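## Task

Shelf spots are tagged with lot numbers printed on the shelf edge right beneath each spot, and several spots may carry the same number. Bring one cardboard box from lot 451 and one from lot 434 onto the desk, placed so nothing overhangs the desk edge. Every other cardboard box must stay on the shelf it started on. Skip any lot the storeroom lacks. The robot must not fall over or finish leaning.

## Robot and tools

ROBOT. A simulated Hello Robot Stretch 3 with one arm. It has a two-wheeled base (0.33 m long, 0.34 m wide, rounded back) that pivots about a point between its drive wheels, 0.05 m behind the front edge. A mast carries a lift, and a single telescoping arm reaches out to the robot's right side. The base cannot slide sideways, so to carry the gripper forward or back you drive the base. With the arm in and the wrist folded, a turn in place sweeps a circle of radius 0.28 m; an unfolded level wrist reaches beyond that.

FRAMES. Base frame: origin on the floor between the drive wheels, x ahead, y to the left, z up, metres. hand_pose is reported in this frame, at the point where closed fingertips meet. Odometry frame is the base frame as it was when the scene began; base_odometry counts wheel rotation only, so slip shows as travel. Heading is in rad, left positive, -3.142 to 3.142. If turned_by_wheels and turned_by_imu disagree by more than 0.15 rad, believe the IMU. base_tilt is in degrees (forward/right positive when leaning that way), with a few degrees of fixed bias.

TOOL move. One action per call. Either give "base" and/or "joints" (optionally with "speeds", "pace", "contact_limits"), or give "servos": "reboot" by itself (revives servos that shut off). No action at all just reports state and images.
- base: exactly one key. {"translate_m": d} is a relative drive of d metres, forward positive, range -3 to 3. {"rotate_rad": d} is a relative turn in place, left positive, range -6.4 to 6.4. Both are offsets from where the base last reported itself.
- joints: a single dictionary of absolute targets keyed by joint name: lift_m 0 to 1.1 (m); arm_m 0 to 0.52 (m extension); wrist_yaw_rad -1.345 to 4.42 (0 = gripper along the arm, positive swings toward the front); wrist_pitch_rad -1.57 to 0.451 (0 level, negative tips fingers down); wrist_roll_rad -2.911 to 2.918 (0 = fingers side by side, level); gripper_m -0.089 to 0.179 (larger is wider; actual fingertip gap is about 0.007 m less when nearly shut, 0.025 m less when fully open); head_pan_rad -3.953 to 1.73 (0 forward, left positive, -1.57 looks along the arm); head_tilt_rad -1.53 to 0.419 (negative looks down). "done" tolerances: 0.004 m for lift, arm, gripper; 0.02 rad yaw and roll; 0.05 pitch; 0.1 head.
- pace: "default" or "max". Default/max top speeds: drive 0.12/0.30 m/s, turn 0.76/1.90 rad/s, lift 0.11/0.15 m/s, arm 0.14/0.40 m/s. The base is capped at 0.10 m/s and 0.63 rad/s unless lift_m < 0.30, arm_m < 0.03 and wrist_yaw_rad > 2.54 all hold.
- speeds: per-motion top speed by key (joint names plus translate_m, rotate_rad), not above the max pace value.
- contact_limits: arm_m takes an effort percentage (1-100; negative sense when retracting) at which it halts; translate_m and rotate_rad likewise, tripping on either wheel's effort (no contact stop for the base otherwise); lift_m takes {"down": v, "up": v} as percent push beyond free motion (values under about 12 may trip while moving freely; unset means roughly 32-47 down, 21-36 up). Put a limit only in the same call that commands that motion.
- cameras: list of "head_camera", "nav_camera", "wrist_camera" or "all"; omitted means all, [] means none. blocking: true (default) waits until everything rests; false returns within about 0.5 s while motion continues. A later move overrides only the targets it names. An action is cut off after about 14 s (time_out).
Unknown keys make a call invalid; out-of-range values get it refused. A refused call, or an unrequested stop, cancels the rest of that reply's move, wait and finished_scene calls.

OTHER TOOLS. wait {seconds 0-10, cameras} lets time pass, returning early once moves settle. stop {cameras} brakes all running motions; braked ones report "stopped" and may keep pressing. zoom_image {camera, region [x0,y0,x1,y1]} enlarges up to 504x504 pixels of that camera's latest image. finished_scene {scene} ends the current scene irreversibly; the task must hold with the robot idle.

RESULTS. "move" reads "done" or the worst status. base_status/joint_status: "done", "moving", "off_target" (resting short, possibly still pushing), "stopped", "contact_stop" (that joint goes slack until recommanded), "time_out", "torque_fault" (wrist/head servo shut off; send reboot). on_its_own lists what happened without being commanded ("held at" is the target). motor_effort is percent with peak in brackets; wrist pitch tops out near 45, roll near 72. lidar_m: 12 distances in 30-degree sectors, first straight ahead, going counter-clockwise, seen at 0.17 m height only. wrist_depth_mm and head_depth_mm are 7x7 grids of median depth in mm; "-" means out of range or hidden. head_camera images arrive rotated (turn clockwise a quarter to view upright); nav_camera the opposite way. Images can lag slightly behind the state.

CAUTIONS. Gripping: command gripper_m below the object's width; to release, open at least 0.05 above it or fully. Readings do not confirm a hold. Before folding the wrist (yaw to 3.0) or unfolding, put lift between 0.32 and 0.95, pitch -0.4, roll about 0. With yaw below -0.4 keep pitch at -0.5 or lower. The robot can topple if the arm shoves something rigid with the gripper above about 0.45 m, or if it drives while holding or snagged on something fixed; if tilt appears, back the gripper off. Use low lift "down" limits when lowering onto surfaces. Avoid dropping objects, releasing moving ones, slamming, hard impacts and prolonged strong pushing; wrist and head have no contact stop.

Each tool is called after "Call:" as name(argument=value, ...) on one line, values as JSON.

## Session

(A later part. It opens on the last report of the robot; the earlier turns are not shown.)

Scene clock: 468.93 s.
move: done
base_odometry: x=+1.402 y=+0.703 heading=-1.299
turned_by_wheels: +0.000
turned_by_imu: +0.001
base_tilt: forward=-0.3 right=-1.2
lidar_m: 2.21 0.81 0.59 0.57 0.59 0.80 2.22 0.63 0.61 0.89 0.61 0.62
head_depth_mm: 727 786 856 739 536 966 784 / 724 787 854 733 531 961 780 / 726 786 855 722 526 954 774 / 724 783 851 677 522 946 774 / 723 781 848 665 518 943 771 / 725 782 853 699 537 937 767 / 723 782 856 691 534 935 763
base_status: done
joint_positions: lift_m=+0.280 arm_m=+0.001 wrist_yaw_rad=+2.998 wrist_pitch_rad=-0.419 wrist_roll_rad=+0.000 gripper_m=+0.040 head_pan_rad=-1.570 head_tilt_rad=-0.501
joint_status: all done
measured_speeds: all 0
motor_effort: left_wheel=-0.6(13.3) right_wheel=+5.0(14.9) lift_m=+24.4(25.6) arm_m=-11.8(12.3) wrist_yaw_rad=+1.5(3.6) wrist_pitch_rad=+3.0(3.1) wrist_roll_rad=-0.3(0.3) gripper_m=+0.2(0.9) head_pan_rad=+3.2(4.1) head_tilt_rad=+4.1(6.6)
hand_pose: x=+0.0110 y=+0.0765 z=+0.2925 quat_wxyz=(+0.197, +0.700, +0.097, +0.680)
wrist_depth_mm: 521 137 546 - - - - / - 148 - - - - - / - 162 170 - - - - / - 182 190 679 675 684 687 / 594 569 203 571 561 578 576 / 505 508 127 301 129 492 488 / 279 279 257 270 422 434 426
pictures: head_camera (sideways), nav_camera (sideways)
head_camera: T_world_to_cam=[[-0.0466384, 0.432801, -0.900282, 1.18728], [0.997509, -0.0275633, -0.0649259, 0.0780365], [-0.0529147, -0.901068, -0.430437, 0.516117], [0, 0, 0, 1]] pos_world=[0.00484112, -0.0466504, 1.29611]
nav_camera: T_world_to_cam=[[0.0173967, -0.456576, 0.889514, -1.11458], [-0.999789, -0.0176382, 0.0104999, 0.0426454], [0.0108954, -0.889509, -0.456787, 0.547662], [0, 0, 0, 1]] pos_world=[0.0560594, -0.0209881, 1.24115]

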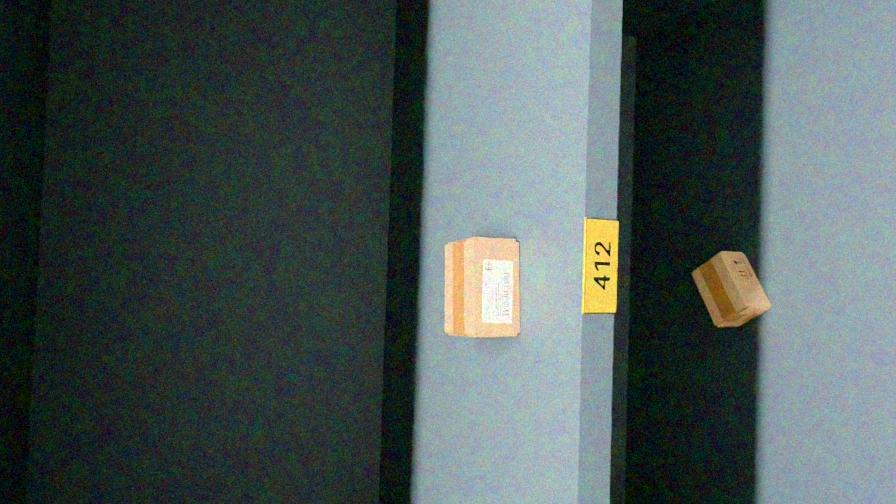

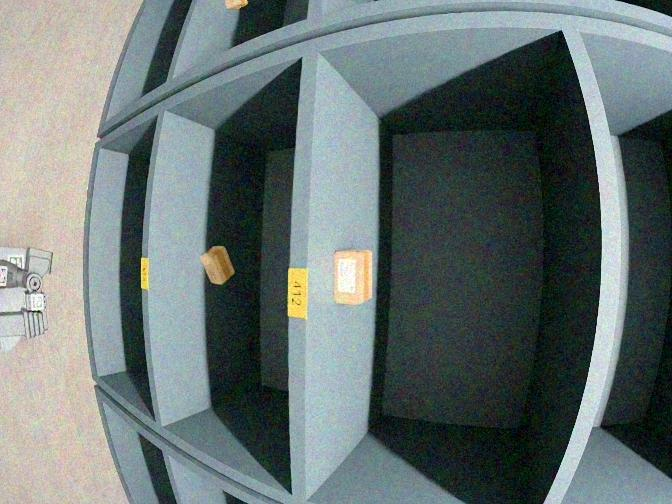

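Call:
zoom_image(camera="nav_camera", region=[130, 240, 190, 300])

Call:
move(base={"translate_m": 0.72}, pace="max", cameras=["nav_camera"])

Call:
zoom_image(camera="nav_camera", region=[80, 0, 380, 504])

Scaled by 8.400 (camera's finer frame: 792x594).

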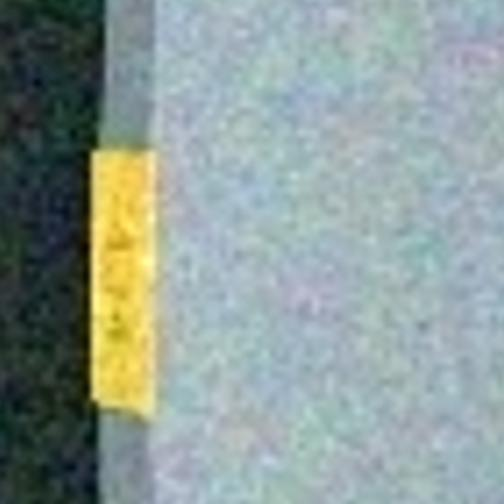

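Scene clock: 478.73 s.
move: done
base_odometry: x=+1.595 y=+0.009 heading=-1.299
turned_by_wheels: +0.000
turned_by_imu: +0.001
base_tilt: forward=-0.3 right=-1.2
lidar_m: 1.62 0.81 0.59 0.57 0.59 0.81 2.11 1.21 0.48 0.76 0.90 0.77
head_depth_mm: 574 566 555 543 508 562 637 / 718 766 810 688 531 747 726 / 724 785 855 724 526 952 777 / 725 783 852 715 522 949 773 / 725 782 850 708 518 940 768 / 723 782 853 679 517 939 764 / 724 779 849 663 533 934 751
base_status: done
joint_positions: lift_m=+0.280 arm_m=+0.001 wrist_yaw_rad=+2.998 wrist_pitch_rad=-0.419 wrist_roll_rad=+0.000 gripper_m=+0.040 head_pan_rad=-1.570 head_tilt_rad=-0.500
joint_status: not commanded
measured_speeds: all 0
motor_effort: left_wheel=-0.7(12.4) right_wheel=+4.9(14.3) lift_m=+26.3(26.5) arm_m=-10.6(11.7) wrist_yaw_rad=+2.4(2.7) wrist_pitch_rad=+3.0(3.1) wrist_roll_rad=+0.0(0.4) gripper_m=+0.1(0.8) head_pan_rad=+2.9(3.6) head_tilt_rad=+3.6(4.9)
hand_pose: x=+0.0109 y=+0.0765 z=+0.2925 quat_wxyz=(+0.197, +0.700, +0.097, +0.680)
wrist_depth_mm: 522 137 541 - - - - / - 148 - - - - - / - 162 171 - - - - / - 182 189 682 670 691 698 / 603 577 203 571 568 577 570 / 514 509 127 300 129 495 485 / 280 280 257 268 422 430 431
pictures: nav_camera (sideways)
nav_camera: T_world_to_cam=[[0.0173987, -0.4559, 0.889861, -1.115], [-0.999789, -0.0176311, 0.0105152, 0.0426265], [0.0108953, -0.889856, -0.456111, 0.546815], [0, 0, 0, 1]] pos_world=[0.0560594, -0.0209905, 1.24116]

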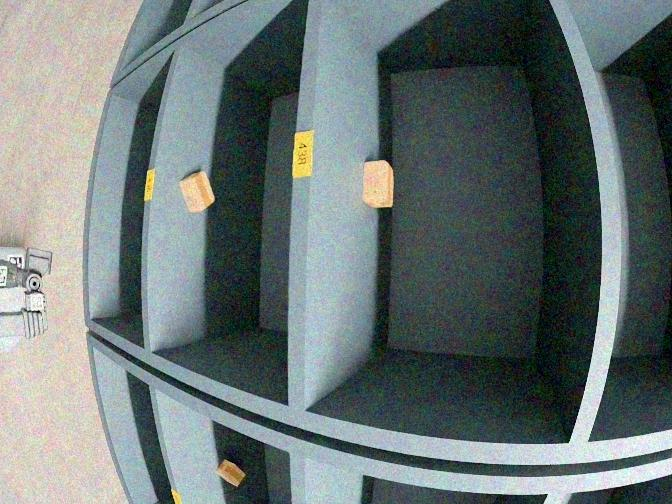

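Scaled by 1.000.

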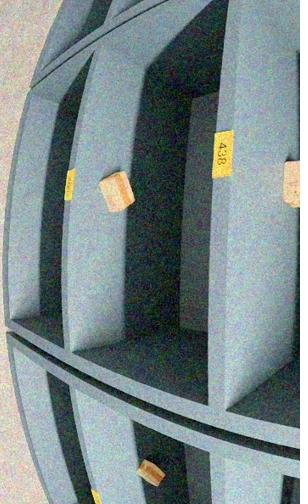

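Call:
move(joints={"head_tilt_rad": -0.8, "head_pan_rad": -1.8}, cameras=["head_camera"])

Call:
move(joints={"head_tilt_rad": -0.8, "head_pan_rad": -1.1}, cameras=["head_camera"])

Call:
move(joints={"head_tilt_rad": -0.7, "head_pan_rad": -2.35}, cameras=["head_camera"])

Scene clock: 487.33 s.
move: done
base_odometry: x=+1.595 y=+0.009 heading=-1.299
turned_by_wheels: +0.000
turned_by_imu: +0.000
base_tilt: forward=-0.3 right=-1.2
lidar_m: 1.62 0.81 0.59 0.57 0.59 0.81 2.12 1.21 0.48 0.76 0.90 0.78
head_depth_mm: 393 453 542 1127 946 1256 1143 / 397 436 514 616 867 1244 1140 / 510 543 540 630 776 990 1136 / 715 717 561 955 882 1148 1127 / 741 769 553 1059 896 1167 1106 / 724 761 547 1022 888 1138 1097 / 712 749 541 1008 882 803 1074
base_status: not commanded
joint_positions: lift_m=+0.280 arm_m=+0.001 wrist_yaw_rad=+2.998 wrist_pitch_rad=-0.419 wrist_roll_rad=+0.000 gripper_m=+0.040 head_pan_rad=-1.800 head_tilt_rad=-0.801
joint_status: all done
measured_speeds: all 0
motor_effort: left_wheel=-0.8(1.4) right_wheel=+4.3(5.0) lift_m=+29.0(29.0) arm_m=-11.0(11.3) wrist_yaw_rad=+2.3(2.3) wrist_pitch_rad=+3.1(3.1) wrist_roll_rad=+0.1(0.2) gripper_m=+0.2(0.8) head_pan_rad=-2.8(4.7) head_tilt_rad=-6.2(8.2)
hand_pose: x=+0.0109 y=+0.0765 z=+0.2925 quat_wxyz=(+0.197, +0.700, +0.097, +0.680)
wrist_depth_mm: 525 137 541 - - - - / - 148 - - - - - / - 162 170 - - - - / - 182 190 683 677 690 694 / 600 573 202 565 553 570 573 / 508 507 126 300 129 498 487 / 281 279 256 269 423 434 430
pictures: head_camera (sideways)
head_camera: T_world_to_cam=[[0.109522, 0.672358, -0.732079, 0.966929], [0.969516, -0.234671, -0.0704833, 0.0853994], [-0.219188, -0.702043, -0.677563, 0.838645], [0, 0, 0, 1]] pos_world=[-0.00487551, -0.0413162, 1.28212]

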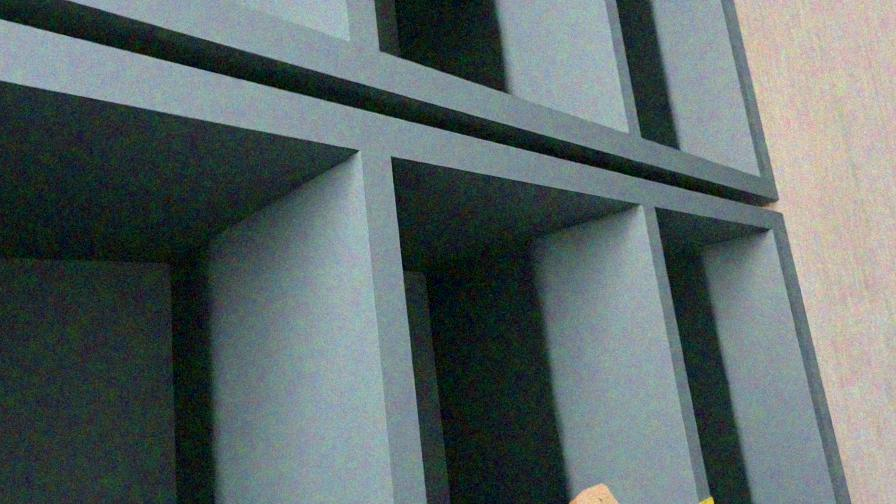

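Scene clock: 488.30 s.
move: done
base_odometry: x=+1.595 y=+0.009 heading=-1.299
turned_by_wheels: +0.000
turned_by_imu: +0.000
base_tilt: forward=-0.3 right=-1.3
lidar_m: 1.62 0.81 0.59 0.57 0.59 0.81 2.12 1.22 0.48 0.76 0.90 0.77
head_depth_mm: 719 770 576 495 921 780 1038 / 754 764 570 1050 913 811 1083 / 792 746 565 1072 893 1159 1106 / 834 781 561 1103 889 1207 1130 / 878 770 601 1089 925 1217 1120 / 831 759 626 1061 965 1260 1118 / 728 745 849 978 1137 1270 1114
base_status: not commanded
joint_positions: lift_m=+0.280 arm_m=+0.001 wrist_yaw_rad=+2.998 wrist_pitch_rad=-0.419 wrist_roll_rad=+0.000 gripper_m=+0.040 head_pan_rad=-1.085 head_tilt_rad=-0.801
joint_status: all done
measured_speeds: all 0
motor_effort: left_wheel=-0.7(1.2) right_wheel=+4.3(5.1) lift_m=+29.1(29.8) arm_m=-10.6(10.9) wrist_yaw_rad=+1.8(2.9) wrist_pitch_rad=+3.0(3.1) wrist_roll_rad=+0.1(0.3) gripper_m=+0.9(1.0) head_pan_rad=+0.8(5.3) head_tilt_rad=-6.3(8.7)
hand_pose: x=+0.0109 y=+0.0765 z=+0.2925 quat_wxyz=(+0.197, +0.700, +0.097, +0.680)
wrist_depth_mm: 527 137 536 - - - - / - 148 - - - - - / - 162 170 - - - - / - 182 190 676 670 694 699 / 596 568 203 567 565 573 575 / 506 507 127 298 129 493 492 / 281 280 257 269 421 428 429
pictures: head_camera (sideways)
head_camera: T_world_to_cam=[[-0.357986, 0.57957, -0.732082, 0.969793], [0.886, 0.458305, -0.0704236, 0.0858361], [0.294702, -0.673836, -0.677566, 0.835505], [0, 0, 0, 1]] pos_world=[0.024897, -0.0384094, 1.28212]

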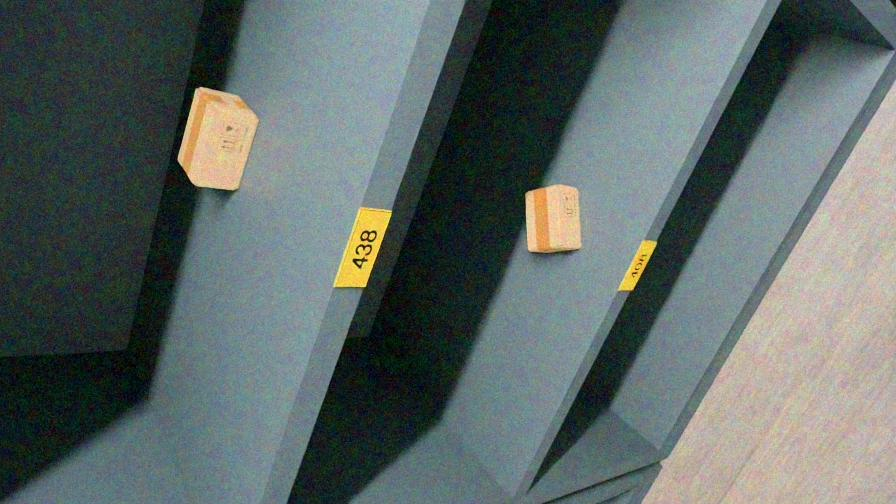

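Scene clock: 489.43 s.
move: done
base_odometry: x=+1.595 y=+0.009 heading=-1.299
turned_by_wheels: +0.000
turned_by_imu: +0.000
base_tilt: forward=-0.3 right=-1.1
lidar_m: 1.62 0.81 0.59 0.57 0.59 0.80 2.10 1.21 0.48 0.76 0.90 0.77
head_depth_mm: 1021 1058 1213 1477 1705 1394 1185 / 1099 1125 1294 1328 1587 1388 1185 / 1165 1105 828 1265 1480 1364 1176 / 1066 1088 758 1207 1041 1309 1177 / 971 1006 674 1231 970 1225 1144 / 880 902 532 595 693 811 1030 / 397 434 477 532 649 778 1068
base_status: not commanded
joint_positions: lift_m=+0.280 arm_m=+0.001 wrist_yaw_rad=+2.998 wrist_pitch_rad=-0.419 wrist_roll_rad=+0.000 gripper_m=+0.040 head_pan_rad=-2.376 head_tilt_rad=-0.702
joint_status: all done
measured_speeds: all 0
motor_effort: left_wheel=-0.6(1.2) right_wheel=+5.4(5.4) lift_m=+30.2(30.6) arm_m=-10.4(11.0) wrist_yaw_rad=+1.1(3.2) wrist_pitch_rad=+2.9(3.1) wrist_roll_rad=+0.0(0.3) gripper_m=+0.1(0.7) head_pan_rad=+1.5(5.9) head_tilt_rad=+3.0(4.9)
hand_pose: x=+0.0109 y=+0.0765 z=+0.2925 quat_wxyz=(+0.197, +0.700, +0.097, +0.680)
wrist_depth_mm: 525 137 536 - - - - / - 147 - - - - - / - 162 171 - - - - / - 182 189 678 680 687 687 / 606 578 203 565 565 585 572 / 512 509 127 298 129 498 491 / 281 279 257 269 424 430 433
pictures: head_camera (sideways)
head_camera: T_world_to_cam=[[0.403799, 0.451973, -0.795404, 1.04771], [0.680226, -0.729718, -0.0693209, 0.0856565], [-0.611751, -0.513062, -0.602103, 0.742826], [0, 0, 0, 1]] pos_world=[-0.0269036, -0.0299135, 1.28654]

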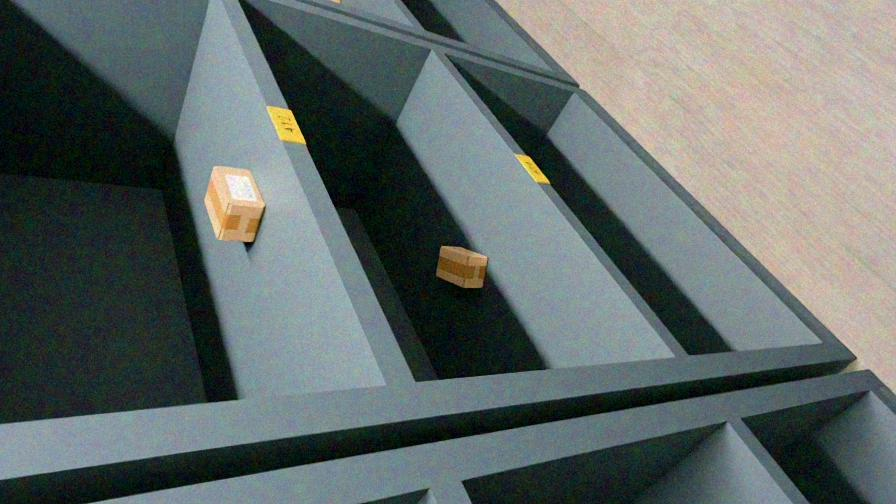

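Call:
zoom_image(camera="head_camera", region=[490, 140, 570, 195])

Call:
move(joints={"head_tilt_rad": -0.4, "head_pan_rad": -0.5}, cameras=["nav_camera","head_camera"])

Scaled by 6.300 (camera's finer frame: 1280x720).

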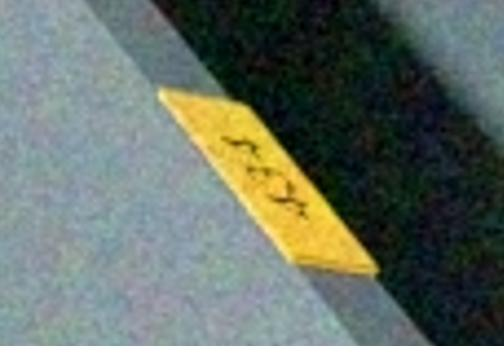

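Scene clock: 496.47 s.
move: done
base_odometry: x=+1.595 y=+0.009 heading=-1.299
turned_by_wheels: +0.000
turned_by_imu: +0.000
base_tilt: forward=-0.4 right=-1.3
lidar_m: 1.62 0.81 0.59 0.57 0.59 0.81 2.12 1.21 0.48 0.77 0.90 0.77
head_depth_mm: 548 756 828 877 607 1052 851 / 636 706 765 815 717 997 848 / 647 689 731 780 845 932 924 / 1467 1393 1651 1009 1302 1059 1081 / 1423 1493 1591 1706 1504 1606 1360 / 1364 1445 1517 1651 1762 1748 1390 / 1328 1397 1492 1585 1697 1749 1393
base_status: not commanded
joint_positions: lift_m=+0.280 arm_m=+0.001 wrist_yaw_rad=+2.998 wrist_pitch_rad=-0.419 wrist_roll_rad=+0.000 gripper_m=+0.040 head_pan_rad=-0.492 head_tilt_rad=-0.397
joint_status: all done
measured_speeds: translate_m=+0.000 rotate_rad=+0.000 lift_m=+0.000 arm_m=+0.000 wrist_yaw_rad=+0.000 wrist_pitch_rad=+0.000 wrist_roll_rad=+0.000 head_pan_rad=-0.024 head_tilt_rad=+0.000
motor_effort: left_wheel=-1.0(1.3) right_wheel=+4.4(5.1) lift_m=+30.9(31.6) arm_m=-10.1(10.7) wrist_yaw_rad=+1.7(3.0) wrist_pitch_rad=+3.0(3.1) wrist_roll_rad=-0.1(0.4) gripper_m=+0.3(0.8) head_pan_rad=-2.7(5.6) head_tilt_rad=-3.7(7.1)
hand_pose: x=+0.0109 y=+0.0765 z=+0.2925 quat_wxyz=(+0.197, +0.700, +0.097, +0.680)
wrist_depth_mm: 525 137 537 - - - - / - 148 - - - - - / - 162 171 - - - - / - 181 189 681 678 690 682 / 601 574 203 564 557 583 572 / 504 503 127 299 129 493 490 / 279 278 257 268 423 431 425
pictures: head_camera (sideways), nav_camera (sideways)
head_camera: T_world_to_cam=[[-0.319203, 0.118546, -0.940243, 1.24105], [0.502048, 0.862638, -0.0616786, 0.0768993], [0.803777, -0.491735, -0.334873, 0.386516], [0, 0, 0, 1]] pos_world=[0.0468679, -0.0233949, 1.30107]
nav_camera: T_world_to_cam=[[0.32718, -0.156014, 0.931994, -1.17192], [-0.458576, -0.888571, 0.0122399, 0.0370506], [0.826233, -0.431395, -0.362266, 0.419672], [0, 0, 0, 1]] pos_world=[0.0536728, 0.0311303, 1.24381]

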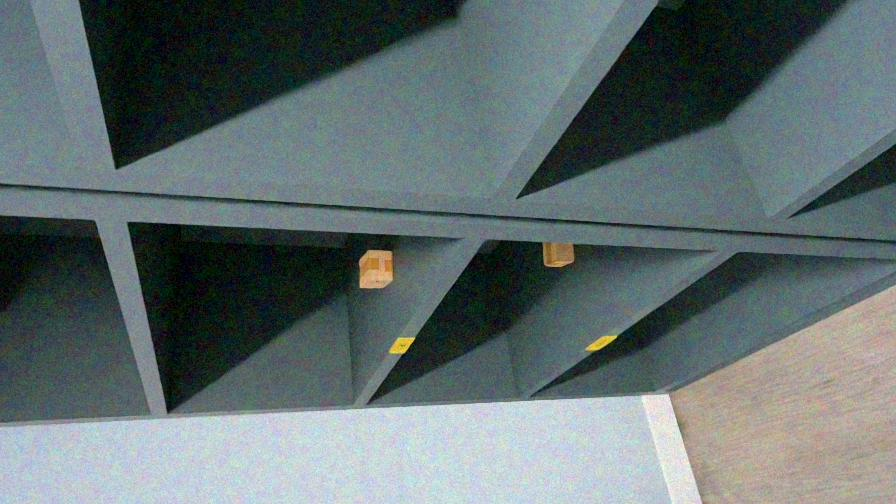

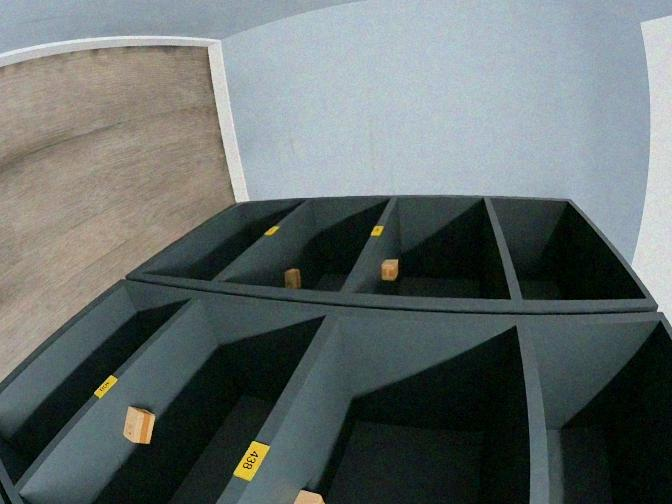

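Call:
move(base={"translate_m": 0.55}, joints={"head_tilt_rad": -0.8, "head_pan_rad": -1.2}, pace="max", cameras=["head_camera"])

Scene clock: 506.30 s.
move: done
base_odometry: x=+1.743 y=-0.521 heading=-1.300
turned_by_wheels: +0.000
turned_by_imu: -0.001
base_tilt: forward=-0.3 right=-1.3
lidar_m: 1.08 0.81 0.59 0.57 0.59 0.80 1.74 0.86 0.92 0.45 0.46 1.11
head_depth_mm: 686 767 578 495 922 794 1079 / 364 509 552 1026 916 825 1094 / 373 415 478 572 844 1151 1110 / 376 428 497 593 728 946 1118 / 819 772 575 1090 897 1212 1116 / 859 760 595 1083 932 1226 1119 / 894 749 614 1054 959 1251 1115
base_status: done
joint_positions: lift_m=+0.280 arm_m=+0.001 wrist_yaw_rad=+2.998 wrist_pitch_rad=-0.419 wrist_roll_rad=+0.000 gripper_m=+0.040 head_pan_rad=-1.201 head_tilt_rad=-0.801
joint_status: all done
measured_speeds: all 0
motor_effort: left_wheel=+0.7(15.5) right_wheel=+6.2(13.0) lift_m=+27.7(31.3) arm_m=-9.2(10.2) wrist_yaw_rad=+1.5(2.6) wrist_pitch_rad=+3.0(3.1) wrist_roll_rad=+0.1(0.3) gripper_m=+0.0(1.0) head_pan_rad=+3.5(4.6) head_tilt_rad=+2.2(7.1)
hand_pose: x=+0.0109 y=+0.0765 z=+0.2925 quat_wxyz=(+0.197, +0.700, +0.097, +0.680)
wrist_depth_mm: 524 137 538 - - - - / - 148 - - - - - / - 162 170 - - - - / - 182 189 681 673 690 690 / 598 576 203 575 563 576 570 / 511 507 127 300 129 492 492 / 280 279 258 268 421 431 429
pictures: head_camera (sideways)
head_camera: T_world_to_cam=[[-0.288932, 0.616918, -0.732073, 0.969374], [0.932841, 0.353343, -0.0704081, 0.0855795], [0.215237, -0.703251, -0.677578, 0.835985], [0, 0, 0, 1]] pos_world=[0.0203163, -0.0403563, 1.28212]

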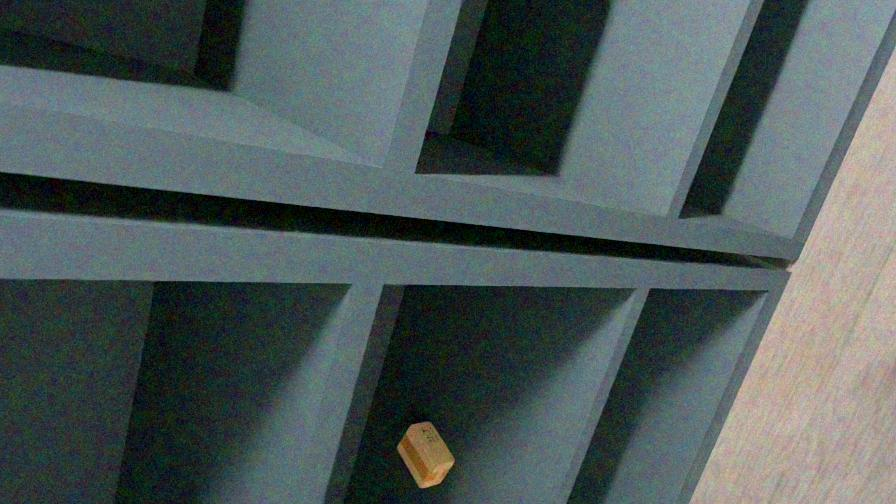

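Call:
move(joints={"head_tilt_rad": -0.6, "head_pan_rad": -0.75}, cameras=["head_camera"])

Call:
zoom_image(camera="head_camera", region=[392, 0, 896, 504])

Scene clock: 512.83 s.
move: done
base_odometry: x=+1.743 y=-0.521 heading=-1.300
turned_by_wheels: +0.000
turned_by_imu: +0.000
base_tilt: forward=-0.3 right=-1.2
lidar_m: 1.08 0.81 0.59 0.57 0.59 0.80 1.73 0.86 0.92 0.45 0.46 1.12
head_depth_mm: 823 875 898 609 523 590 645 / 896 958 929 606 1106 888 753 / 977 1061 917 665 1100 878 1139 / 1076 1169 822 1280 1093 952 1165 / 1044 1139 887 1343 1091 1345 1196 / 964 1045 1021 1259 1337 1416 1220 / 896 972 1050 1184 1332 1414 1215
base_status: not commanded
joint_positions: lift_m=+0.280 arm_m=+0.001 wrist_yaw_rad=+2.998 wrist_pitch_rad=-0.419 wrist_roll_rad=+0.000 gripper_m=+0.040 head_pan_rad=-0.736 head_tilt_rad=-0.594
joint_status: all done
measured_speeds: all 0
motor_effort: left_wheel=+0.9(1.2) right_wheel=+6.0(7.1) lift_m=+31.2(31.4) arm_m=-8.7(9.5) wrist_yaw_rad=+2.1(2.9) wrist_pitch_rad=+2.9(3.1) wrist_roll_rad=-0.1(0.3) gripper_m=-0.1(0.9) head_pan_rad=+0.7(5.3) head_tilt_rad=+1.5(6.8)
hand_pose: x=+0.0109 y=+0.0765 z=+0.2925 quat_wxyz=(+0.197, +0.700, +0.097, +0.680)
wrist_depth_mm: 530 137 536 - - - - / - 148 - - - - - / - 162 171 - - - - / - 183 189 681 670 686 689 / 600 573 203 562 559 583 571 / 510 505 127 299 129 494 490 / 279 280 256 268 421 432 429
pictures: head_camera (sideways)
head_camera: T_world_to_cam=[[-0.412494, 0.311029, -0.856218, 1.13197], [0.685944, 0.724538, -0.0672672, 0.0829762], [0.599441, -0.615065, -0.512216, 0.618526], [0, 0, 0, 1]] pos_world=[0.0392444, -0.0317613, 1.29162]

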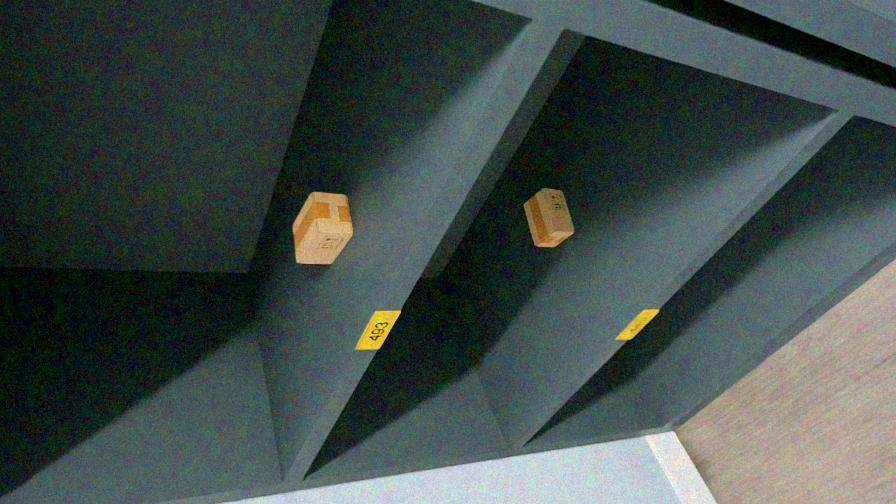

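Scaled by 1.000.

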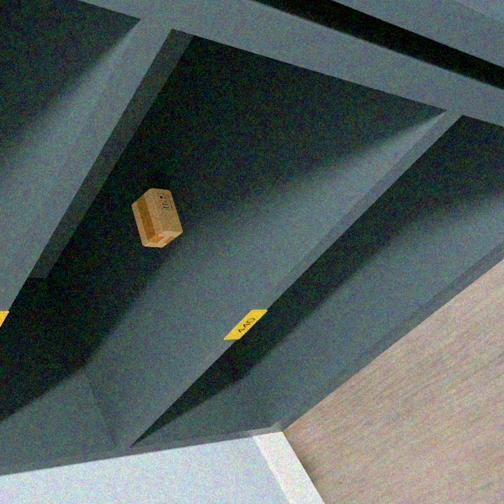

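Call:
move(base={"translate_m": -1.27}, joints={"head_tilt_rad": -0.75, "head_pan_rad": -1.57}, pace="max", cameras=["head_camera"])

Call:
zoom_image(camera="head_camera", region=[392, 0, 896, 504])

Scene clock: 530.47 s.
move: done
base_odometry: x=+1.402 y=+0.703 heading=-1.299
turned_by_wheels: +0.000
turned_by_imu: -0.001
base_tilt: forward=-0.3 right=-1.1
lidar_m: 2.21 0.81 0.59 0.57 0.59 0.80 2.22 0.63 0.61 0.89 0.61 0.62
head_depth_mm: 731 807 639 535 957 862 1103 / 730 807 630 530 955 856 1116 / 730 808 623 527 945 851 1116 / 730 806 561 1057 927 844 1105 / 731 794 559 1053 910 840 1100 / 731 795 602 1047 930 838 1097 / 730 793 597 1036 924 828 1089
base_status: done
joint_positions: lift_m=+0.280 arm_m=+0.001 wrist_yaw_rad=+2.998 wrist_pitch_rad=-0.419 wrist_roll_rad=+0.000 gripper_m=+0.040 head_pan_rad=-1.570 head_tilt_rad=-0.750
joint_status: all done
measured_speeds: all 0
motor_effort: left_wheel=+0.0(12.2) right_wheel=-9.6(17.9) lift_m=+26.3(31.6) arm_m=-8.2(9.3) wrist_yaw_rad=+2.0(3.2) wrist_pitch_rad=+3.0(3.1) wrist_roll_rad=+0.0(0.3) gripper_m=+0.4(1.0) head_pan_rad=+3.2(6.1) head_tilt_rad=+2.5(9.1)
hand_pose: x=+0.0109 y=+0.0765 z=+0.2925 quat_wxyz=(+0.197, +0.700, +0.097, +0.680)
wrist_depth_mm: 528 137 540 - - - - / - 148 - - - - - / - 162 171 - - - - / - 182 189 680 668 696 687 / 602 569 203 568 563 579 572 / 509 502 126 299 129 496 489 / 280 280 256 267 423 429 427
pictures: head_camera (sideways)
head_camera: T_world_to_cam=[[-0.0469157, 0.641652, -0.76556, 1.01159], [0.997491, -0.0105782, -0.0699953, 0.0846136], [-0.0530109, -0.766923, -0.639546, 0.788172], [0, 0, 0, 1]] pos_world=[0.00484, -0.0437278, 1.28443]

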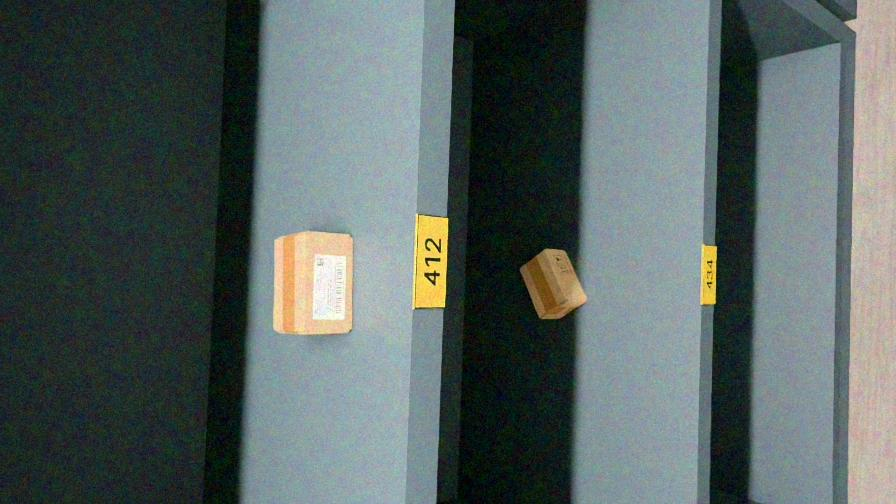

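Scaled by 1.000.

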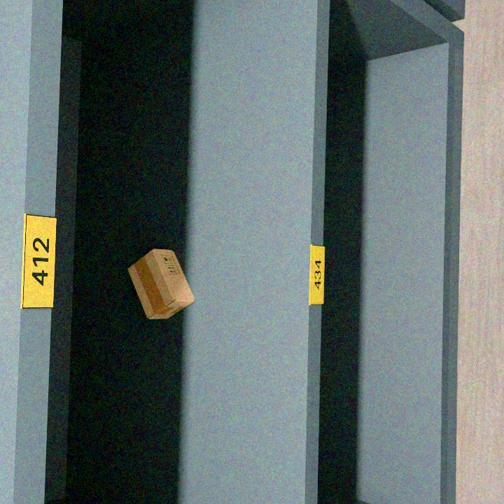

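Call:
move(joints={"lift_m": 0.74, "gripper_m": 0.17}, cameras=[])

Call:
move(joints={"wrist_yaw_rad": 0.0, "wrist_pitch_rad": -0.5}, cameras=["wrist_camera"])

Call:
zoom_image(camera="wrist_camera", region=[220, 50, 420, 250])

Scene clock: 545.07 s.
move: done
base_odometry: x=+1.402 y=+0.703 heading=-1.299
turned_by_wheels: +0.000
turned_by_imu: +0.000
base_tilt: forward=-0.4 right=-1.4
lidar_m: 2.21 0.81 0.59 0.57 0.59 0.80 2.22 0.62 0.61 0.89 0.61 0.62
head_depth_mm: 731 808 636 535 963 860 305 / 729 807 631 529 953 858 300 / 732 808 623 526 942 851 299 / 730 804 561 521 929 845 326 / 729 794 560 1050 911 841 341 / 730 792 604 1045 927 836 1100 / 731 795 596 1038 921 832 1091
base_status: not commanded
joint_positions: lift_m=+0.740 arm_m=+0.001 wrist_yaw_rad=+2.998 wrist_pitch_rad=-0.419 wrist_roll_rad=+0.000 gripper_m=+0.170 head_pan_rad=-1.570 head_tilt_rad=-0.750
joint_status: all done
measured_speeds: all 0
motor_effort: left_wheel=-0.2(0.7) right_wheel=-9.6(11.2) lift_m=+28.8(33.6) arm_m=-7.3(8.3) wrist_yaw_rad=+3.1(3.5) wrist_pitch_rad=+3.0(3.1) wrist_roll_rad=+0.1(0.3) gripper_m=+0.4(84.5) head_pan_rad=+2.2(3.6) head_tilt_rad=+2.1(3.5)
hand_pose: x=+0.0109 y=+0.0765 z=+0.7525 quat_wxyz=(+0.197, +0.700, +0.097, +0.680)
wrist_depth_mm: 519 137 541 - - - - / - 148 - - - - - / - 161 170 - - - - / - 178 188 - - - - / - 147 207 - - - - / - 124 231 - 984 134 - / 116 901 279 922 906 878 106

Scene clock: 547.57 s.
move: done
base_odometry: x=+1.402 y=+0.703 heading=-1.299
turned_by_wheels: +0.000
turned_by_imu: +0.000
base_tilt: forward=-0.4 right=-1.1
lidar_m: 2.21 0.81 0.59 0.57 0.59 0.81 2.22 0.63 0.61 0.89 0.60 0.62
head_depth_mm: 731 807 640 535 957 860 305 / 731 810 630 529 952 855 301 / 730 806 623 527 944 828 299 / 731 807 563 522 924 414 392 / 730 794 560 1050 910 819 1103 / 731 794 602 1046 925 835 1094 / 728 795 596 1039 920 829 1083
base_status: not commanded
joint_positions: lift_m=+0.740 arm_m=+0.001 wrist_yaw_rad=+0.003 wrist_pitch_rad=-0.511 wrist_roll_rad=+0.000 gripper_m=+0.170 head_pan_rad=-1.570 head_tilt_rad=-0.750
joint_status: all done
measured_speeds: all 0
motor_effort: left_wheel=+0.2(0.6) right_wheel=-9.8(11.0) lift_m=+22.8(28.4) arm_m=-7.2(7.8) wrist_yaw_rad=-3.5(6.0) wrist_pitch_rad=+1.6(4.8) wrist_roll_rad=-0.1(0.3) gripper_m=+0.3(1.0) head_pan_rad=+2.5(2.9) head_tilt_rad=+2.9(3.2)
hand_pose: x=-0.0209 y=-0.3573 z=+0.7324 quat_wxyz=(+0.685, +0.180, -0.683, -0.178)
wrist_depth_mm: 493 - - - - - 587 / 501 - - - - - - / 503 - - 497 - - 595 / 502 512 508 490 498 501 493 / 440 435 433 430 428 426 423 / 123 141 377 375 374 364 368 / - - - - - - 106
wrist_camera: T_world_to_cam=[[-0.998887, -0.037389, -0.0287527, -0.00651871], [-0.00269855, 0.653908, -0.756569, 0.820271], [0.047089, -0.75565, -0.653281, 0.375686], [0, 0, 0, 1]] pos_world=[-0.0219886, -0.252739, 0.865833]

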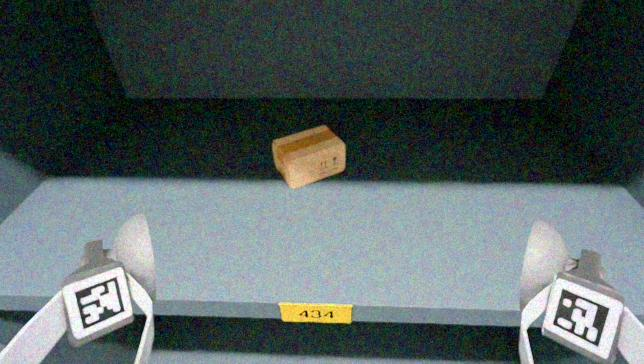

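Scaled by 2.520.

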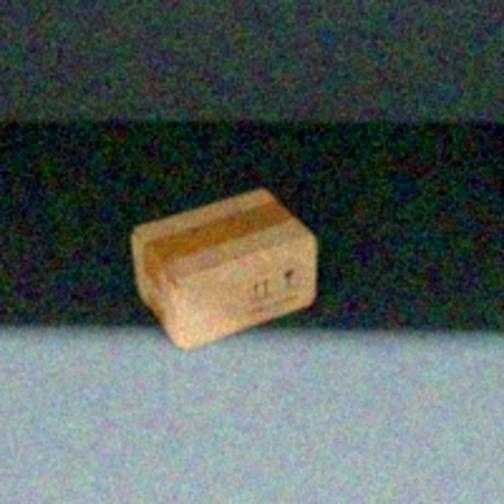

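Call:
move(base={"translate_m": 0.2}, joints={"wrist_yaw_rad": -0.95, "wrist_pitch_rad": -0.55}, cameras=[])

Call:
move(joints={"arm_m": 0.25, "lift_m": 0.63}, cameras=["wrist_camera"])

Scene clock: 573.77 s.
move: done
base_odometry: x=+1.456 y=+0.510 heading=-1.299
turned_by_wheels: +0.000
turned_by_imu: +0.000
base_tilt: forward=-0.3 right=-1.2
lidar_m: 2.13 0.81 0.59 0.57 0.59 0.80 2.22 0.76 0.87 0.86 0.49 1.23
head_depth_mm: 730 807 558 533 959 860 305 / 728 806 571 529 939 835 300 / 729 806 622 524 921 830 299 / 731 805 616 1056 936 842 1078 / 729 795 609 1048 935 838 1096 / 729 794 603 855 905 833 1089 / 625 637 571 585 686 812 1066
base_status: done
joint_positions: lift_m=+0.740 arm_m=+0.001 wrist_yaw_rad=-0.947 wrist_pitch_rad=-0.560 wrist_roll_rad=+0.000 gripper_m=+0.170 head_pan_rad=-1.570 head_tilt_rad=-0.750
joint_status: all done
measured_speeds: all 0
motor_effort: left_wheel=+7.5(10.4) right_wheel=+1.7(11.5) lift_m=+26.7(26.8) arm_m=-5.9(7.2) wrist_yaw_rad=-3.1(5.7) wrist_pitch_rad=+1.5(4.6) wrist_roll_rad=+0.1(0.3) gripper_m=+1.0(1.3) head_pan_rad=+1.6(2.5) head_tilt_rad=+2.1(3.2)
hand_pose: x=-0.1872 y=-0.2647 z=+0.7221 quat_wxyz=(+0.516, -0.135, -0.694, -0.484)
wrist_depth_mm: - - 797 - - - - / - - - - 754 - - / 537 - 544 536 - - - / 426 464 475 491 - - - / 416 410 421 - - - - / 117 140 381 - 938 894 910 / 116 324 - 839 838 820 106

Scene clock: 576.83 s.
move: done
base_odometry: x=+1.456 y=+0.510 heading=-1.299
turned_by_wheels: +0.000
turned_by_imu: +0.000
base_tilt: forward=-0.3 right=-1.2
lidar_m: 2.13 0.81 0.59 0.57 0.59 0.80 2.22 0.76 0.87 0.86 0.49 1.23
head_depth_mm: 728 807 557 534 956 862 1117 / 730 806 571 530 934 500 392 / 728 806 619 525 558 658 1108 / 729 803 615 1056 884 788 1101 / 729 792 608 1052 930 837 1096 / 727 792 602 855 901 833 1088 / 626 636 571 587 686 812 1070
base_status: not commanded
joint_positions: lift_m=+0.630 arm_m=+0.250 wrist_yaw_rad=-0.947 wrist_pitch_rad=-0.561 wrist_roll_rad=+0.000 gripper_m=+0.170 head_pan_rad=-1.570 head_tilt_rad=-0.750
joint_status: all done
measured_speeds: all 0
motor_effort: left_wheel=+7.7(8.0) right_wheel=+0.8(1.9) lift_m=+25.3(26.6) arm_m=+13.6(15.3) wrist_yaw_rad=-2.2(4.1) wrist_pitch_rad=+1.6(1.7) wrist_roll_rad=+0.1(0.3) gripper_m=+0.4(1.2) head_pan_rad=+1.2(2.1) head_tilt_rad=+2.1(3.0)
hand_pose: x=-0.1872 y=-0.5140 z=+0.6119 quat_wxyz=(+0.515, -0.135, -0.694, -0.485)
wrist_depth_mm: - - - 579 513 - - / - 440 457 456 450 441 - / 366 376 371 372 362 362 - / 321 242 296 309 308 306 - / 274 220 265 270 266 265 919 / 117 141 238 238 236 233 795 / 206 209 213 212 210 699 106
wrist_camera: T_world_to_cam=[[-0.609884, 0.791906, -0.0304432, 0.318224], [0.560746, 0.404074, -0.722695, 0.787416], [-0.560005, -0.457831, -0.690496, 0.248538], [0, 0, 0, 1]] pos_world=[-0.108278, -0.45639, 0.750364]

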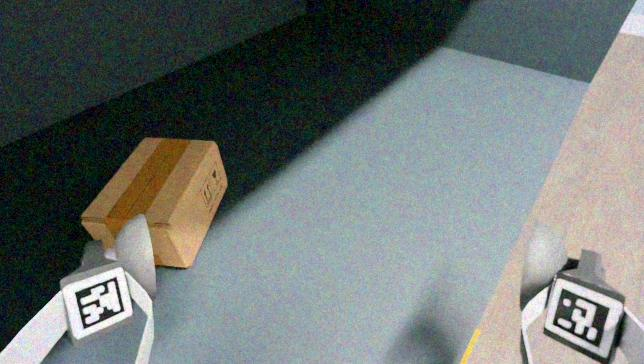

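Call:
move(joints={"lift_m": 0.655}, cameras=[])

Call:
move(joints={"arm_m": 0.39}, cameras=["wrist_camera"])

Scene clock: 589.90 s.
move: done
base_odometry: x=+1.456 y=+0.510 heading=-1.299
turned_by_wheels: +0.000
turned_by_imu: +0.000
base_tilt: forward=-0.2 right=-1.1
lidar_m: 2.13 0.81 0.59 0.57 0.59 0.80 2.22 0.76 0.87 0.86 0.49 1.23
head_depth_mm: 728 806 558 532 957 858 1120 / 729 807 572 530 937 448 371 / 728 806 623 524 539 789 1105 / 728 801 615 1061 568 800 1110 / 728 792 607 1049 933 839 1097 / 731 791 600 857 902 832 1091 / 626 636 570 585 687 814 1074
base_status: not commanded
joint_positions: lift_m=+0.655 arm_m=+0.250 wrist_yaw_rad=-0.947 wrist_pitch_rad=-0.561 wrist_roll_rad=+0.000 gripper_m=+0.170 head_pan_rad=-1.570 head_tilt_rad=-0.750
joint_status: all done
measured_speeds: all 0
motor_effort: left_wheel=+7.6(8.0) right_wheel=+0.9(2.2) lift_m=+30.7(33.6) arm_m=+12.9(13.5) wrist_yaw_rad=-2.9(4.0) wrist_pitch_rad=+1.7(1.7) wrist_roll_rad=+0.0(0.3) gripper_m=+0.5(1.0) head_pan_rad=+0.8(1.6) head_tilt_rad=+1.5(3.1)
hand_pose: x=-0.1872 y=-0.5140 z=+0.6369 quat_wxyz=(+0.515, -0.135, -0.694, -0.485)
wrist_depth_mm: - - - 615 - - - / - - 496 498 500 468 - / - 420 417 410 410 405 - / 356 340 340 347 344 343 - / 306 240 291 300 298 297 933 / 117 141 264 265 262 256 808 / 230 233 238 236 235 746 106

Scene clock: 592.20 s.
move: done
base_odometry: x=+1.456 y=+0.510 heading=-1.299
turned_by_wheels: +0.000
turned_by_imu: +0.000
base_tilt: forward=-0.2 right=-1.3
lidar_m: 2.13 0.81 0.59 0.57 0.59 0.81 2.23 0.76 0.87 0.86 0.49 1.23
head_depth_mm: 727 807 559 533 958 863 1117 / 730 807 572 527 899 458 373 / 728 806 621 524 652 828 1108 / 725 803 615 631 866 842 1102 / 729 795 609 1050 931 838 1098 / 725 794 601 856 903 834 1091 / 625 637 569 586 685 810 1073
base_status: not commanded
joint_positions: lift_m=+0.655 arm_m=+0.390 wrist_yaw_rad=-0.947 wrist_pitch_rad=-0.561 wrist_roll_rad=+0.000 gripper_m=+0.170 head_pan_rad=-1.570 head_tilt_rad=-0.750
joint_status: all done
measured_speeds: all 0
motor_effort: left_wheel=+7.6(7.9) right_wheel=+1.1(1.7) lift_m=+29.6(31.2) arm_m=+12.9(15.3) wrist_yaw_rad=-2.6(4.2) wrist_pitch_rad=+1.6(1.7) wrist_roll_rad=+0.1(0.4) gripper_m=+0.5(1.3) head_pan_rad=+0.4(1.4) head_tilt_rad=+1.6(3.3)
hand_pose: x=-0.1872 y=-0.6540 z=+0.6369 quat_wxyz=(+0.515, -0.135, -0.694, -0.485)
wrist_depth_mm: - - - - - - - / - - - 482 496 467 - / - - 396 410 404 403 397 / - 340 349 348 343 339 337 / 305 302 301 302 297 294 294 / 117 141 265 209 262 254 259 / 230 233 232 190 234 229 106
wrist_camera: T_world_to_cam=[[-0.609884, 0.791906, -0.0304432, 0.429852], [0.560746, 0.404074, -0.722695, 0.862054], [-0.560005, -0.457831, -0.690496, 0.201704], [0, 0, 0, 1]] pos_world=[-0.108278, -0.59639, 0.775364]

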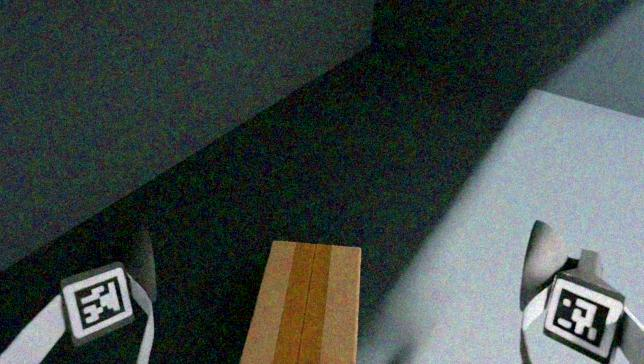

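Call:
move(joints={"arm_m": 0.41, "lift_m": 0.62}, cameras=["wrist_camera"], contact_limits={"lift_m": {"down": 15}})

Scene clock: 601.77 s.
move: done
base_odometry: x=+1.456 y=+0.510 heading=-1.299
turned_by_wheels: +0.000
turned_by_imu: +0.000
base_tilt: forward=-0.4 right=-1.1
lidar_m: 2.13 0.81 0.59 0.57 0.59 0.81 2.22 0.76 0.87 0.86 0.49 1.24
head_depth_mm: 727 805 558 533 955 860 1119 / 728 805 572 528 923 797 405 / 727 806 622 523 676 806 1106 / 726 802 617 671 867 844 1104 / 729 794 608 1054 930 842 1099 / 728 792 600 856 899 832 1089 / 626 637 569 585 683 813 1078
base_status: not commanded
joint_positions: lift_m=+0.620 arm_m=+0.410 wrist_yaw_rad=-0.947 wrist_pitch_rad=-0.561 wrist_roll_rad=+0.000 gripper_m=+0.170 head_pan_rad=-1.570 head_tilt_rad=-0.750
joint_status: all done
measured_speeds: all 0
motor_effort: left_wheel=+7.1(8.1) right_wheel=+1.3(1.9) lift_m=+23.5(26.2) arm_m=+12.7(14.7) wrist_yaw_rad=-2.4(3.6) wrist_pitch_rad=+1.6(1.7) wrist_roll_rad=-0.1(0.3) gripper_m=+0.6(1.1) head_pan_rad=+0.6(1.2) head_tilt_rad=+1.6(2.8)
contact_limits: lift_m down 15 (down: maximum 72; up: maximum 65)
hand_pose: x=-0.1872 y=-0.6740 z=+0.6019 quat_wxyz=(+0.515, -0.135, -0.694, -0.485)
wrist_depth_mm: - - - - 519 - - / - - - 427 425 419 402 / - - 352 349 345 343 339 / - 299 299 295 293 291 288 / 260 259 258 193 252 253 250 / 117 141 227 169 218 217 220 / 116 199 202 152 195 195 106
wrist_camera: T_world_to_cam=[[-0.60977, 0.791995, -0.0303921, 0.444594], [0.560776, 0.404017, -0.722704, 0.844872], [-0.560099, -0.457726, -0.690489, 0.168373], [0, 0, 0, 1]] pos_world=[-0.108378, -0.61639, 0.740364]

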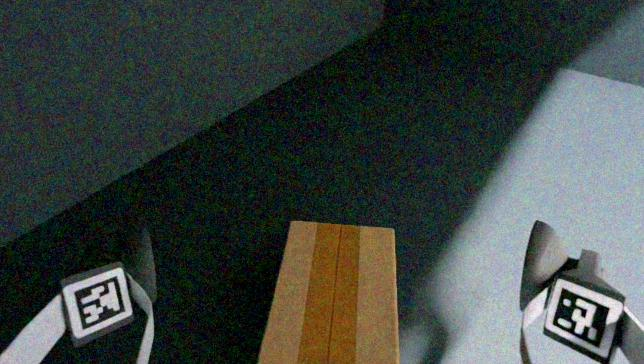

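Call:
move(joints={"lift_m": 0.582}, cameras=["wrist_camera"], contact_limits={"lift_m": {"down": 15}})

Scene clock: 608.77 s.
move: done
base_odometry: x=+1.456 y=+0.510 heading=-1.299
turned_by_wheels: +0.000
turned_by_imu: +0.000
base_tilt: forward=-0.3 right=-1.2
lidar_m: 2.13 0.81 0.59 0.57 0.59 0.80 2.23 0.76 0.88 0.86 0.49 1.24
head_depth_mm: 727 810 558 534 957 858 1117 / 727 806 571 528 942 812 442 / 729 803 621 523 674 789 1091 / 727 801 616 700 739 843 1100 / 729 793 607 1052 932 838 1096 / 731 793 600 857 902 834 1093 / 625 638 571 584 685 811 1070
base_status: not commanded
joint_positions: lift_m=+0.582 arm_m=+0.410 wrist_yaw_rad=-0.947 wrist_pitch_rad=-0.561 wrist_roll_rad=+0.000 gripper_m=+0.170 head_pan_rad=-1.570 head_tilt_rad=-0.750
joint_status: all done
measured_speeds: all 0
motor_effort: left_wheel=+7.5(8.2) right_wheel=+1.4(1.8) lift_m=+23.2(26.1) arm_m=+8.4(10.4) wrist_yaw_rad=-2.4(4.0) wrist_pitch_rad=+1.6(1.7) wrist_roll_rad=-0.1(0.3) gripper_m=+0.4(1.1) head_pan_rad=-0.1(0.8) head_tilt_rad=+2.0(2.5)
contact_limits: lift_m down 15 (down: maximum 72; up: maximum 65)
hand_pose: x=-0.1872 y=-0.6740 z=+0.5639 quat_wxyz=(+0.515, -0.135, -0.694, -0.485)
wrist_depth_mm: - - - 424 441 416 393 / - - 338 351 347 340 337 / - 279 288 285 282 281 276 / 245 246 243 248 238 237 234 / 213 211 209 142 201 205 204 / 123 141 181 128 173 177 179 / 159 159 120 114 119 159 106
wrist_camera: T_world_to_cam=[[-0.609769, 0.791996, -0.0303938, 0.443441], [0.560777, 0.404016, -0.722704, 0.817408], [-0.560099, -0.457726, -0.690489, 0.142135], [0, 0, 0, 1]] pos_world=[-0.108378, -0.61639, 0.702364]

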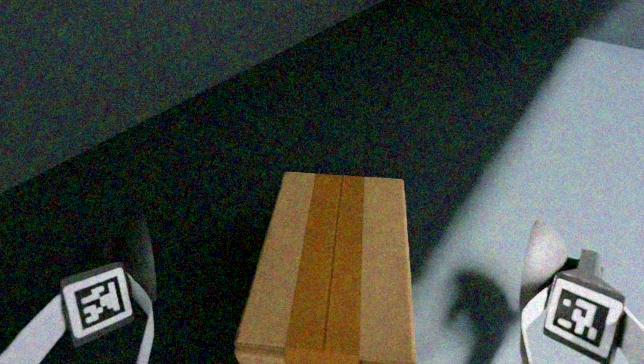

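Call:
move(base={"translate_m": 0.02}, joints={"arm_m": 0.396}, cameras=["wrist_camera"])

Call:
move(joints={"gripper_m": 0.03}, cameras=["wrist_camera"])

Call:
move(joints={"lift_m": 0.65}, cameras=["wrist_camera"])

Scene clock: 619.97 s.
move: done
base_odometry: x=+1.461 y=+0.491 heading=-1.299
turned_by_wheels: +0.000
turned_by_imu: +0.000
base_tilt: forward=-0.3 right=-1.1
lidar_m: 2.11 0.81 0.59 0.57 0.59 0.80 2.22 0.77 0.90 0.78 0.48 1.21
head_depth_mm: 728 804 558 534 958 859 1123 / 729 805 599 528 926 816 458 / 728 806 621 523 676 786 1086 / 728 800 615 700 706 842 1102 / 731 794 608 1049 931 840 1102 / 716 782 602 776 880 833 1080 / 567 577 549 543 663 785 1072
base_status: done
joint_positions: lift_m=+0.582 arm_m=+0.396 wrist_yaw_rad=-0.947 wrist_pitch_rad=-0.561 wrist_roll_rad=+0.000 gripper_m=+0.170 head_pan_rad=-1.570 head_tilt_rad=-0.750
joint_status: all done
measured_speeds: all 0
motor_effort: left_wheel=+8.8(11.7) right_wheel=+3.3(8.2) lift_m=+24.3(24.3) arm_m=-12.4(14.1) wrist_yaw_rad=-2.5(3.8) wrist_pitch_rad=+1.6(1.7) wrist_roll_rad=+0.0(0.3) gripper_m=+0.8(1.3) head_pan_rad=-0.6(1.5) head_tilt_rad=+1.4(2.5)
contact_limits: lift_m down 15 (down: maximum 72; up: maximum 65)
hand_pose: x=-0.1872 y=-0.6600 z=+0.5639 quat_wxyz=(+0.515, -0.135, -0.694, -0.485)
wrist_depth_mm: - - - 429 448 419 391 / - - 339 351 348 342 337 / - 289 287 286 284 281 278 / 246 246 242 169 231 237 236 / 213 210 205 142 201 206 204 / 117 140 180 135 174 177 180 / 160 162 164 154 159 159 106
wrist_camera: T_world_to_cam=[[-0.609769, 0.791996, -0.0303938, 0.432353], [0.560777, 0.404016, -0.722704, 0.811752], [-0.560099, -0.457726, -0.690489, 0.148543], [0, 0, 0, 1]] pos_world=[-0.108378, -0.60239, 0.702364]

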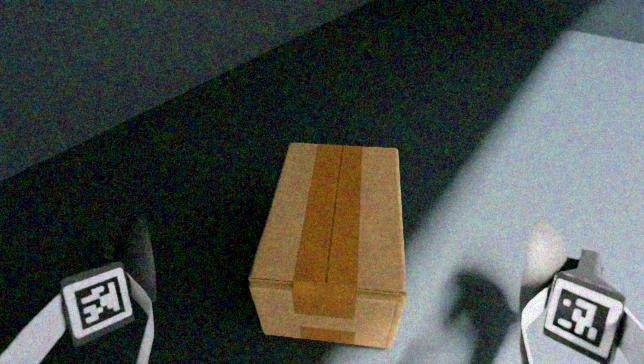

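Scene clock: 621.90 s.
move: done
base_odometry: x=+1.461 y=+0.491 heading=-1.299
turned_by_wheels: +0.000
turned_by_imu: +0.000
base_tilt: forward=-0.3 right=-1.3
lidar_m: 2.11 0.81 0.59 0.57 0.59 0.81 2.23 0.77 0.90 0.78 0.48 1.22
head_depth_mm: 729 805 559 534 961 861 1115 / 728 809 600 529 923 814 458 / 728 806 623 523 676 788 1083 / 729 801 615 702 705 844 1104 / 729 794 608 1045 932 839 1100 / 718 781 603 777 880 829 1072 / 567 579 550 545 662 788 1073
base_status: not commanded
joint_positions: lift_m=+0.582 arm_m=+0.396 wrist_yaw_rad=-0.947 wrist_pitch_rad=-0.561 wrist_roll_rad=+0.000 gripper_m=+0.031 head_pan_rad=-1.570 head_tilt_rad=-0.750
joint_status: all done
measured_speeds: all 0
motor_effort: left_wheel=+8.7(9.4) right_wheel=+3.1(3.7) lift_m=+23.5(24.3) arm_m=-10.0(12.3) wrist_yaw_rad=-3.1(4.1) wrist_pitch_rad=+1.6(1.7) wrist_roll_rad=-0.1(0.3) gripper_m=-13.4(85.7) head_pan_rad=-0.7(1.3) head_tilt_rad=+1.7(2.5)
contact_limits: lift_m down 15 (down: maximum 72; up: maximum 65)
hand_pose: x=-0.1873 y=-0.6600 z=+0.5640 quat_wxyz=(+0.516, -0.135, -0.694, -0.484)
wrist_depth_mm: - - - 429 449 422 393 / - - 340 354 345 342 339 / - 292 287 286 285 280 276 / 247 246 244 169 232 238 235 / 214 211 158 143 148 206 205 / 187 186 130 135 128 182 180 / 167 103 162 157 157 156 165
wrist_camera: T_world_to_cam=[[-0.609815, 0.791961, -0.0303985, 0.432333], [0.560525, 0.403857, -0.722988, 0.811901], [-0.560301, -0.457928, -0.690192, 0.14826], [0, 0, 0, 1]] pos_world=[-0.108378, -0.60239, 0.702464]

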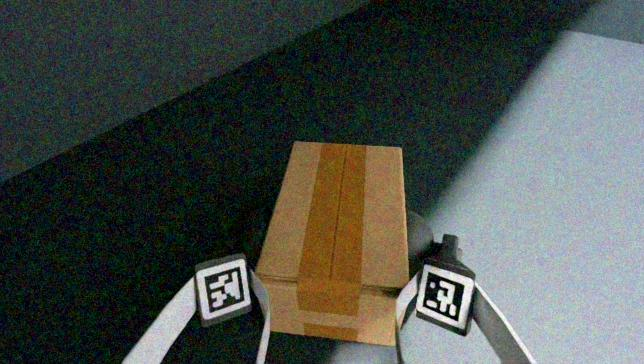

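Scene clock: 623.37 s.
move: done
base_odometry: x=+1.461 y=+0.491 heading=-1.299
turned_by_wheels: +0.000
turned_by_imu: +0.000
base_tilt: forward=-0.4 right=-1.3
lidar_m: 2.11 0.81 0.59 0.57 0.59 0.80 2.23 0.77 0.90 0.78 0.48 1.22
head_depth_mm: 729 807 557 534 956 862 1123 / 729 807 599 527 901 462 378 / 729 806 621 525 657 827 1110 / 728 803 617 641 868 843 1105 / 729 795 607 1050 935 839 1098 / 717 782 601 777 878 834 1073 / 567 577 550 543 664 788 1074
base_status: not commanded
joint_positions: lift_m=+0.650 arm_m=+0.396 wrist_yaw_rad=-0.947 wrist_pitch_rad=-0.569 wrist_roll_rad=+0.000 gripper_m=+0.031 head_pan_rad=-1.570 head_tilt_rad=-0.750
joint_status: all done
measured_speeds: all 0
motor_effort: left_wheel=+8.5(9.1) right_wheel=+2.3(3.0) lift_m=+31.1(32.6) arm_m=-7.7(10.0) wrist_yaw_rad=-3.8(4.4) wrist_pitch_rad=+3.1(3.2) wrist_roll_rad=-0.1(0.3) gripper_m=-12.2(13.5) head_pan_rad=-0.6(1.4) head_tilt_rad=+1.8(3.3)
hand_pose: x=-0.1862 y=-0.6593 z=+0.6303 quat_wxyz=(+0.513, -0.133, -0.694, -0.487)
wrist_depth_mm: - - - - 562 - - / - - - 461 478 471 431 / - - 385 394 389 387 381 / - 329 337 172 312 330 326 / 287 294 156 148 148 285 284 / 261 260 130 136 129 252 251 / 234 101 224 219 218 217 226
wrist_camera: T_world_to_cam=[[-0.609597, 0.792118, -0.0306628, 0.434737], [0.565452, 0.407399, -0.717141, 0.858439], [-0.555568, -0.454505, -0.696254, 0.201963], [0, 0, 0, 1]] pos_world=[-0.108187, -0.602297, 0.769569]

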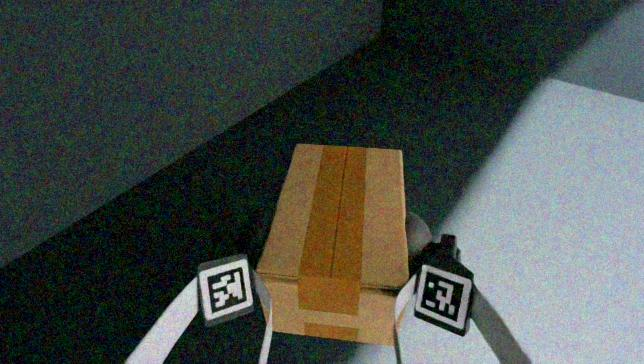

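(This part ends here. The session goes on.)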